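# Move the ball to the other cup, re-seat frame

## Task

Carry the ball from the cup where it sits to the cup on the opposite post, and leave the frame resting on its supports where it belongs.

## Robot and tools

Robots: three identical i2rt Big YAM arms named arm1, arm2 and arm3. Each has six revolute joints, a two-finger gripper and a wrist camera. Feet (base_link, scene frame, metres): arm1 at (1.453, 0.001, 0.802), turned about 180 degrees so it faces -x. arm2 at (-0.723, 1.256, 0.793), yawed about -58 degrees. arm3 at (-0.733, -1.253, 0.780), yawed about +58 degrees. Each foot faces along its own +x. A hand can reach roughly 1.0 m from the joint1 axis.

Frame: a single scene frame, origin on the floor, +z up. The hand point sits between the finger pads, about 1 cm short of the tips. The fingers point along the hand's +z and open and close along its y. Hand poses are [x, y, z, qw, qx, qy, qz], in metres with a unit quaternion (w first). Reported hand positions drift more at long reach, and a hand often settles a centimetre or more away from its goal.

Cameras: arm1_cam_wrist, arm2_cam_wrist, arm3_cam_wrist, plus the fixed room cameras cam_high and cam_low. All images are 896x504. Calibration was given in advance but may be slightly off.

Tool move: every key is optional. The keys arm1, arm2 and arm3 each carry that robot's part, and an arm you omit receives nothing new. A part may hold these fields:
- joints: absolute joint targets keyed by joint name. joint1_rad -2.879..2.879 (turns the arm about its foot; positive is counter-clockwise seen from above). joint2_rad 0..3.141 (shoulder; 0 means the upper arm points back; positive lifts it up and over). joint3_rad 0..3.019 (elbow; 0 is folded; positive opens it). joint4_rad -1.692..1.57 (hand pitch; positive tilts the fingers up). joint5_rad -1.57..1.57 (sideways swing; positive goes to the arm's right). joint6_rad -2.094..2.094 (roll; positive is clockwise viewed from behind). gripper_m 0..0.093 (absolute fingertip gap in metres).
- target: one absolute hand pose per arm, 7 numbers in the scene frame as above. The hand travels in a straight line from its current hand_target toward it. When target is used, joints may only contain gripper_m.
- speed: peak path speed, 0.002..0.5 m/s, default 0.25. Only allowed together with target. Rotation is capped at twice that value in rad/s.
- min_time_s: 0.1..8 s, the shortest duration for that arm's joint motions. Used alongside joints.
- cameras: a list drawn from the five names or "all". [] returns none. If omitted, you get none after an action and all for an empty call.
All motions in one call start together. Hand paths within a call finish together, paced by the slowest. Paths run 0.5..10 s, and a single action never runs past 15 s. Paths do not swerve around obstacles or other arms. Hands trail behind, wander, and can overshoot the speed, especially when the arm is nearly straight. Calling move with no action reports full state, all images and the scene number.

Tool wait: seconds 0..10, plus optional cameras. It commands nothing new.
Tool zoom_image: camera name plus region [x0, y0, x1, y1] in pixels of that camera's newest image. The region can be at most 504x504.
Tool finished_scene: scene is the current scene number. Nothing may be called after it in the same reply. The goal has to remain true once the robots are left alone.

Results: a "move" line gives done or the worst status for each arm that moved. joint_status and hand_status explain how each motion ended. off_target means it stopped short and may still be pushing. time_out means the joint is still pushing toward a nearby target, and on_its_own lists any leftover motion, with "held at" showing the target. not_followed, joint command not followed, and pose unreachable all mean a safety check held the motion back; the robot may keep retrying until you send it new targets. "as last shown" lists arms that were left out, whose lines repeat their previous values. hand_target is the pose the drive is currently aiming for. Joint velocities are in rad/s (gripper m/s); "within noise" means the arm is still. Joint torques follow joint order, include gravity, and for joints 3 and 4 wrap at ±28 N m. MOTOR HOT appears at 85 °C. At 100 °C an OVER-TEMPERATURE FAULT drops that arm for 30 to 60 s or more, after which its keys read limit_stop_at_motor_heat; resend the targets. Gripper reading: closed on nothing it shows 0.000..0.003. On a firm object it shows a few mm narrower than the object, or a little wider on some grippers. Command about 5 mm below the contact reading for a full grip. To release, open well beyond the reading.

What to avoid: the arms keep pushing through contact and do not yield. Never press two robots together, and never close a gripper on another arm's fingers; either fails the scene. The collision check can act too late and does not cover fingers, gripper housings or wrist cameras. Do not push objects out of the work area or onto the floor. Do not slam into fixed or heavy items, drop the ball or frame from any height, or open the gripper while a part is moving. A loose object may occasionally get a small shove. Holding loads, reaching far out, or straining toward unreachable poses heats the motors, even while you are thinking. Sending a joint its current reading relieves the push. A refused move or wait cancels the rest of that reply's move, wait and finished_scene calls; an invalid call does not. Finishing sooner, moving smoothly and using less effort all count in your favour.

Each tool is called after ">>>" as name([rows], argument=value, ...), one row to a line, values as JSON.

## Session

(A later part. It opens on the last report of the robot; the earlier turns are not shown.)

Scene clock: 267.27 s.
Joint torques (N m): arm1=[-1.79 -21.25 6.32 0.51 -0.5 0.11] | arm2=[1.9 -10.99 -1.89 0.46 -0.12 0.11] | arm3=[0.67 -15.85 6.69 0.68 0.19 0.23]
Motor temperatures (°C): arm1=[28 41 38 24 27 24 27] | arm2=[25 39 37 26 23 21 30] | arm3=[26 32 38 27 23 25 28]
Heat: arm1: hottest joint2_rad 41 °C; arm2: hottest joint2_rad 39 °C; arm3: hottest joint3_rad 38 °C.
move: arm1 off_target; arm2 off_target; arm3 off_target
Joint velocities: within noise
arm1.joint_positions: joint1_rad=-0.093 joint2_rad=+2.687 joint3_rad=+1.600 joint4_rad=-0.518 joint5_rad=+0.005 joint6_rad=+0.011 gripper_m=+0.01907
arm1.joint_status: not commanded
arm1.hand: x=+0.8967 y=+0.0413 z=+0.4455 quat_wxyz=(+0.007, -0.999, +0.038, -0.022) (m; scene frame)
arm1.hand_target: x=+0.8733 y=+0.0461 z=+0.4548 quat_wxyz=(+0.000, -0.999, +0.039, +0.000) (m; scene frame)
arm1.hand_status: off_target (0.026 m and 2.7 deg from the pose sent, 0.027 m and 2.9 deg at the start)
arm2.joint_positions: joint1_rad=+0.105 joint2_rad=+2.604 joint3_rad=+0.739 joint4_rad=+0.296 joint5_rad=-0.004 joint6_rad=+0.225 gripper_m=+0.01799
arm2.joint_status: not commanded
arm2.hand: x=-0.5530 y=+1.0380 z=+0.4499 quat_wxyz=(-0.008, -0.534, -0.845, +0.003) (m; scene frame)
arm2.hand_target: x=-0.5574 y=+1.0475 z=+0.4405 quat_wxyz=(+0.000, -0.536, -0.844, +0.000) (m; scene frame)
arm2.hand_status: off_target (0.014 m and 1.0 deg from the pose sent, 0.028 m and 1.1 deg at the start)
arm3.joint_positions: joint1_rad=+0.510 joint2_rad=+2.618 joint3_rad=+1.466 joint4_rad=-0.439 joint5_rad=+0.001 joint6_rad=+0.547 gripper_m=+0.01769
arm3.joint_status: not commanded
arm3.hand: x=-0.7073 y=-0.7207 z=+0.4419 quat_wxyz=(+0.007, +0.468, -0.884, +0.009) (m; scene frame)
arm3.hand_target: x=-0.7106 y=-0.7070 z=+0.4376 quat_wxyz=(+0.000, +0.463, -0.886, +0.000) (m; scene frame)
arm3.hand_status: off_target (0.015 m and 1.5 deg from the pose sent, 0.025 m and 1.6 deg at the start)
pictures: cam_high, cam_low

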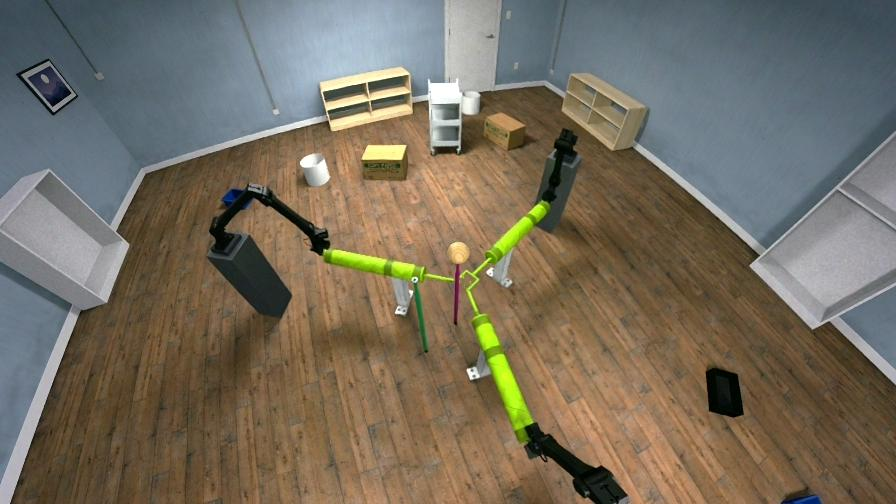

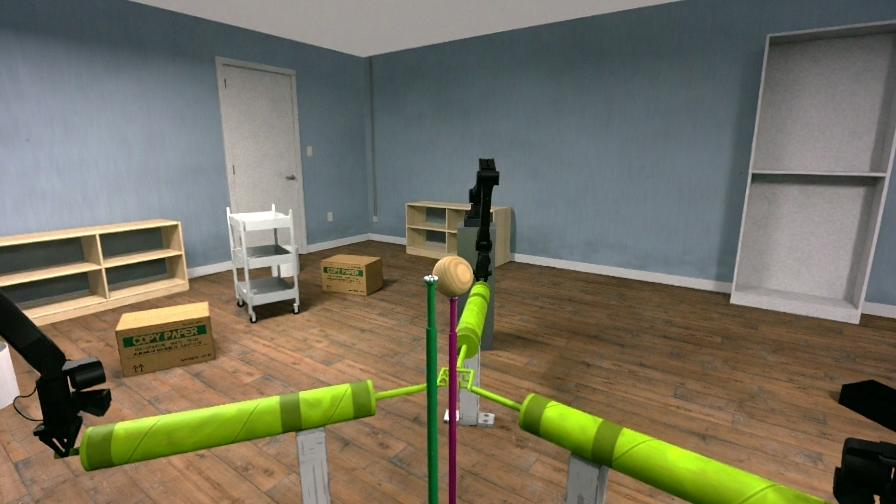

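>>> move(arm1={"joints":{"gripper_m":0.07}}, arm2={"joints":{"gripper_m":0.07}}, arm3={"joints":{"gripper_m":0.07}})

>>> move(arm1={"target":[0.895,0.044,0.58,0,0.99923,-0.0393,0],"speed":0.2}, arm2={"target":[-0.562,1.052,0.58,0,0.5358,0.8443,0],"speed":0.2}, arm3={"target":[-0.716,-0.728,0.58,0,-0.4633,0.8862,0],"speed":0.2}, cameras=["all"])

Scene clock: 282.93 s.
Joint torques (N m): arm1=[-1.79 -21.07 5.85 0.54 -0.12 0.11] | arm2=[1.9 -11.52 -1.95 0.44 -0.12 0.1] | arm3=[0.67 -16.03 6.13 0.69 0.19 0.14]
Motor temperatures (°C): arm1=[28 44 36 24 27 24 27] | arm2=[24 38 35 26 23 21 30] | arm3=[26 34 37 27 23 25 28]
Heat: arm1: hottest joint2_rad 44 °C; arm2: hottest joint2_rad 38 °C; arm3: hottest joint3_rad 37 °C.
move: arm1 done; arm2 done; arm3 done
Joint velocities: within noise
arm1.joint_positions: joint1_rad=-0.093 joint2_rad=+2.687 joint3_rad=+1.607 joint4_rad=-0.518 joint5_rad=-0.006 joint6_rad=+0.011 gripper_m=+0.06983
arm1.joint_status: all done
arm1.hand: x=+0.8926 y=+0.0397 z=+0.4467 quat_wxyz=(+0.002, -0.999, +0.038, -0.019) (m; scene frame)
arm1.hand_target: x=+0.8733 y=+0.0461 z=+0.4548 quat_wxyz=(+0.000, -0.999, +0.039, +0.000) (m; scene frame)
arm1.hand_status: not commanded
arm2.joint_positions: joint1_rad=+0.105 joint2_rad=+2.611 joint3_rad=+0.739 joint4_rad=+0.296 joint5_rad=-0.004 joint6_rad=+0.225 gripper_m=+0.06985
arm2.joint_status: all done
arm2.hand: x=-0.5552 y=+1.0408 z=+0.4480 quat_wxyz=(-0.004, -0.535, -0.845, +0.002) (m; scene frame)
arm2.hand_target: x=-0.5575 y=+1.0475 z=+0.4405 quat_wxyz=(+0.000, -0.536, -0.844, +0.000) (m; scene frame)
arm2.hand_status: not commanded
arm3.joint_positions: joint1_rad=+0.510 joint2_rad=+2.619 joint3_rad=+1.474 joint4_rad=-0.439 joint5_rad=+0.001 joint6_rad=+0.556 gripper_m=+0.06987
arm3.joint_status: all done
arm3.hand: x=-0.7070 y=-0.7162 z=+0.4427 quat_wxyz=(+0.005, +0.464, -0.886, +0.006) (m; scene frame)
arm3.hand_target: x=-0.7106 y=-0.7072 z=+0.4374 quat_wxyz=(+0.000, +0.463, -0.886, +0.000) (m; scene frame)
arm3.hand_status: not commanded
pictures: none

Scene clock: 284.57 s.
Joint torques (N m): arm1=[-1.9 -20.95 4.49 0.09 -0.12 0.1] | arm2=[1.38 -13.04 -1.28 -0.32 -0.12 0.05] | arm3=[0.79 -17.14 5.18 0.05 0.2 0.13]
Motor temperatures (°C): arm1=[28 43 36 24 27 24 27] | arm2=[24 38 35 26 23 21 30] | arm3=[26 33 36 27 23 25 28]
Heat: arm1: hottest joint2_rad 43 °C; arm2: hottest joint2_rad 38 °C; arm3: hottest joint3_rad 36 °C.
move: arm1 done; arm2 done; arm3 done
Joint velocities: within noise
arm1.joint_positions: joint1_rad=-0.093 joint2_rad=+2.385 joint3_rad=+1.408 joint4_rad=-0.590 joint5_rad=-0.006 joint6_rad=+0.011 gripper_m=+0.06991
arm1.joint_status: not commanded
arm1.hand: x=+0.8977 y=+0.0381 z=+0.5724 quat_wxyz=(+0.002, -0.999, +0.038, -0.003) (m; scene frame)
arm1.hand_target: x=+0.8949 y=+0.0439 z=+0.5799 quat_wxyz=(+0.000, -0.999, +0.039, +0.000) (m; scene frame)
arm1.hand_status: done (0.010 m and 0.5 deg from the pose sent, 0.133 m and 2.2 deg at the start)
arm2.joint_positions: joint1_rad=+0.105 joint2_rad=+2.160 joint3_rad=+0.522 joint4_rad=+0.057 joint5_rad=-0.004 joint6_rad=+0.225 gripper_m=+0.06993
arm2.joint_status: not commanded
arm2.hand: x=-0.5606 y=+1.0486 z=+0.5756 quat_wxyz=(-0.002, -0.535, -0.845, +0.001) (m; scene frame)
arm2.hand_target: x=-0.5621 y=+1.0520 z=+0.5798 quat_wxyz=(+0.000, -0.536, -0.844, +0.000) (m; scene frame)
arm2.hand_status: done (0.006 m and 0.3 deg from the pose sent, 0.133 m and 0.6 deg at the start)
arm3.joint_positions: joint1_rad=+0.518 joint2_rad=+2.299 joint3_rad=+1.276 joint4_rad=-0.552 joint5_rad=+0.001 joint6_rad=+0.565 gripper_m=+0.06995
arm3.joint_status: not commanded
arm3.hand: x=-0.7116 y=-0.7317 z=+0.5719 quat_wxyz=(+0.003, +0.464, -0.886, +0.003) (m; scene frame)
arm3.hand_target: x=-0.7160 y=-0.7280 z=+0.5799 quat_wxyz=(+0.000, +0.463, -0.886, +0.000) (m; scene frame)
arm3.hand_status: done (0.010 m and 0.4 deg from the pose sent, 0.138 m and 0.9 deg at the start)
pictures: arm1_cam_wrist, arm2_cam_wrist, arm3_cam_wrist, cam_high, cam_low
camera_calibration:
arm1_cam_wrist: T_world_to_cam=[[0.0682682, 0.997352, 0.0250698, -0.115596], [0.799141, -0.0697094, 0.597088, -1.05538], [0.597255, -0.0207278, -0.801784, 0.0499555], [0, 0, 0, 1]] pos_world=[0.821454, 0.0427552, 0.673107]
arm2_cam_wrist: T_world_to_cam=[[-0.905142, -0.425094, 0.00364992, -0.0652836], [-0.346192, 0.742066, 0.574011, -1.29606], [-0.246717, 0.518298, -0.818839, -0.0849945], [0, 0, 0, 1]] pos_world=[-0.528747, 0.978063, 0.674595]
arm3_cam_wrist: T_world_to_cam=[[0.825423, -0.564513, -0.00150804, 0.174978], [-0.451457, -0.661714, 0.598599, -1.1457], [-0.338915, -0.493416, -0.801048, -0.0163194], [0, 0, 0, 1]] pos_world=[-0.667198, -0.667402, 0.673007]

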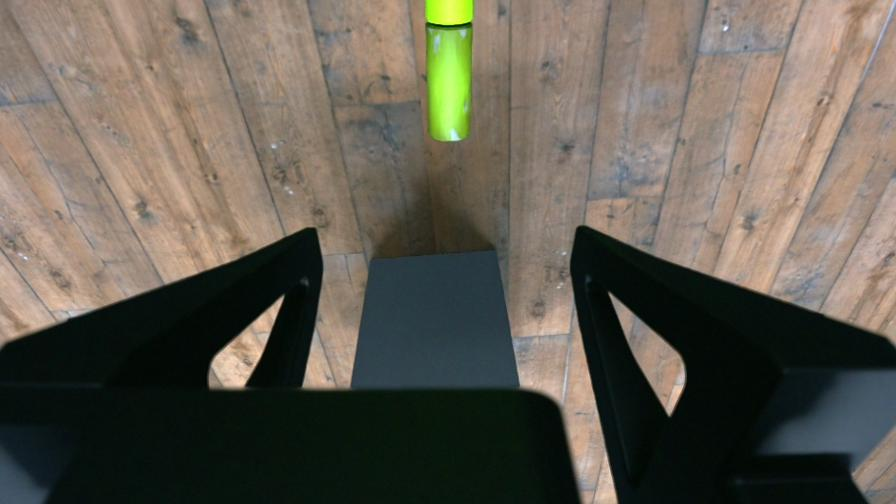

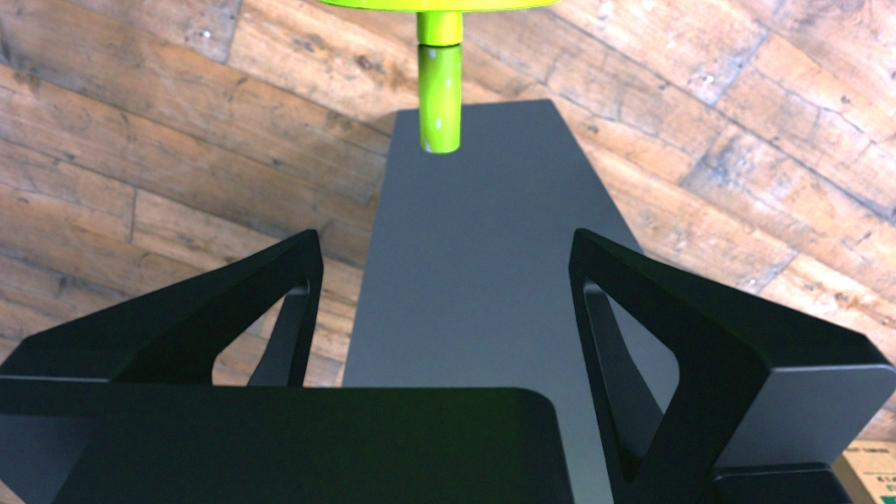

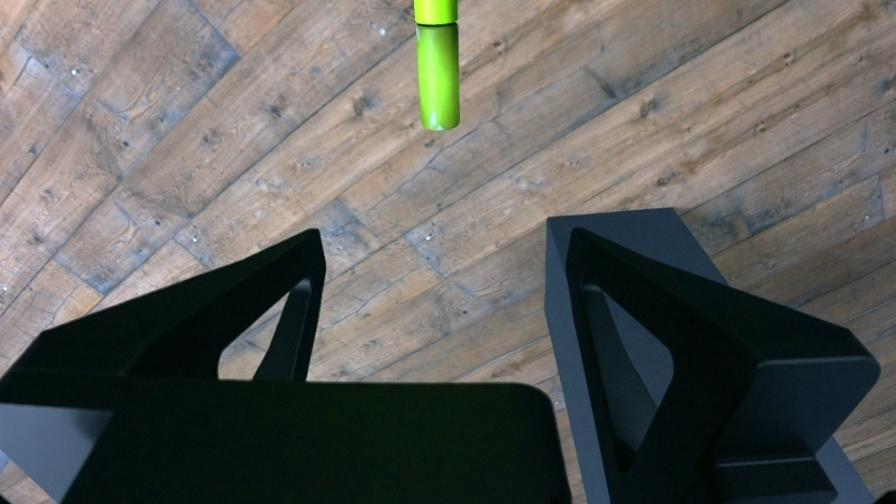

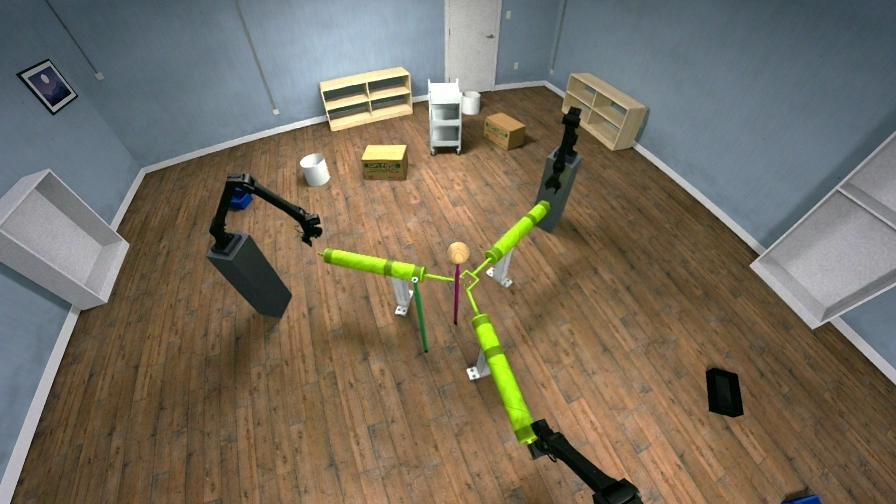

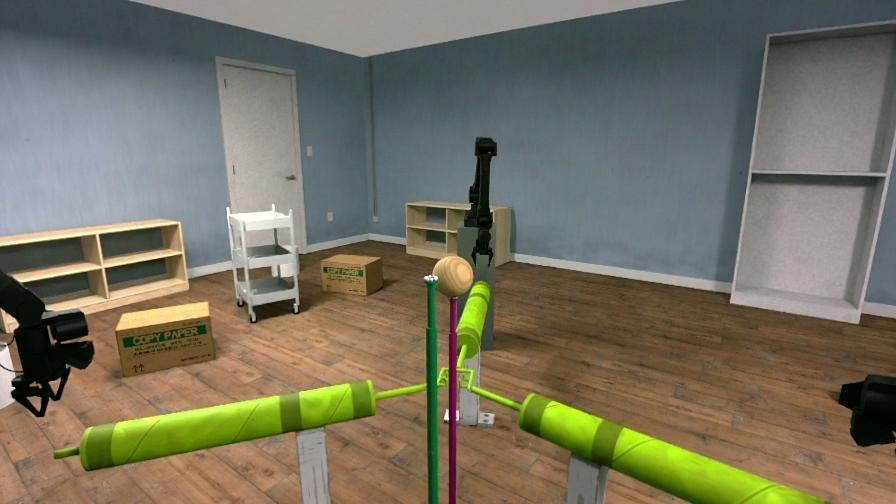

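>>> finished_scene(scene=2)

The scene is finished: the task was done.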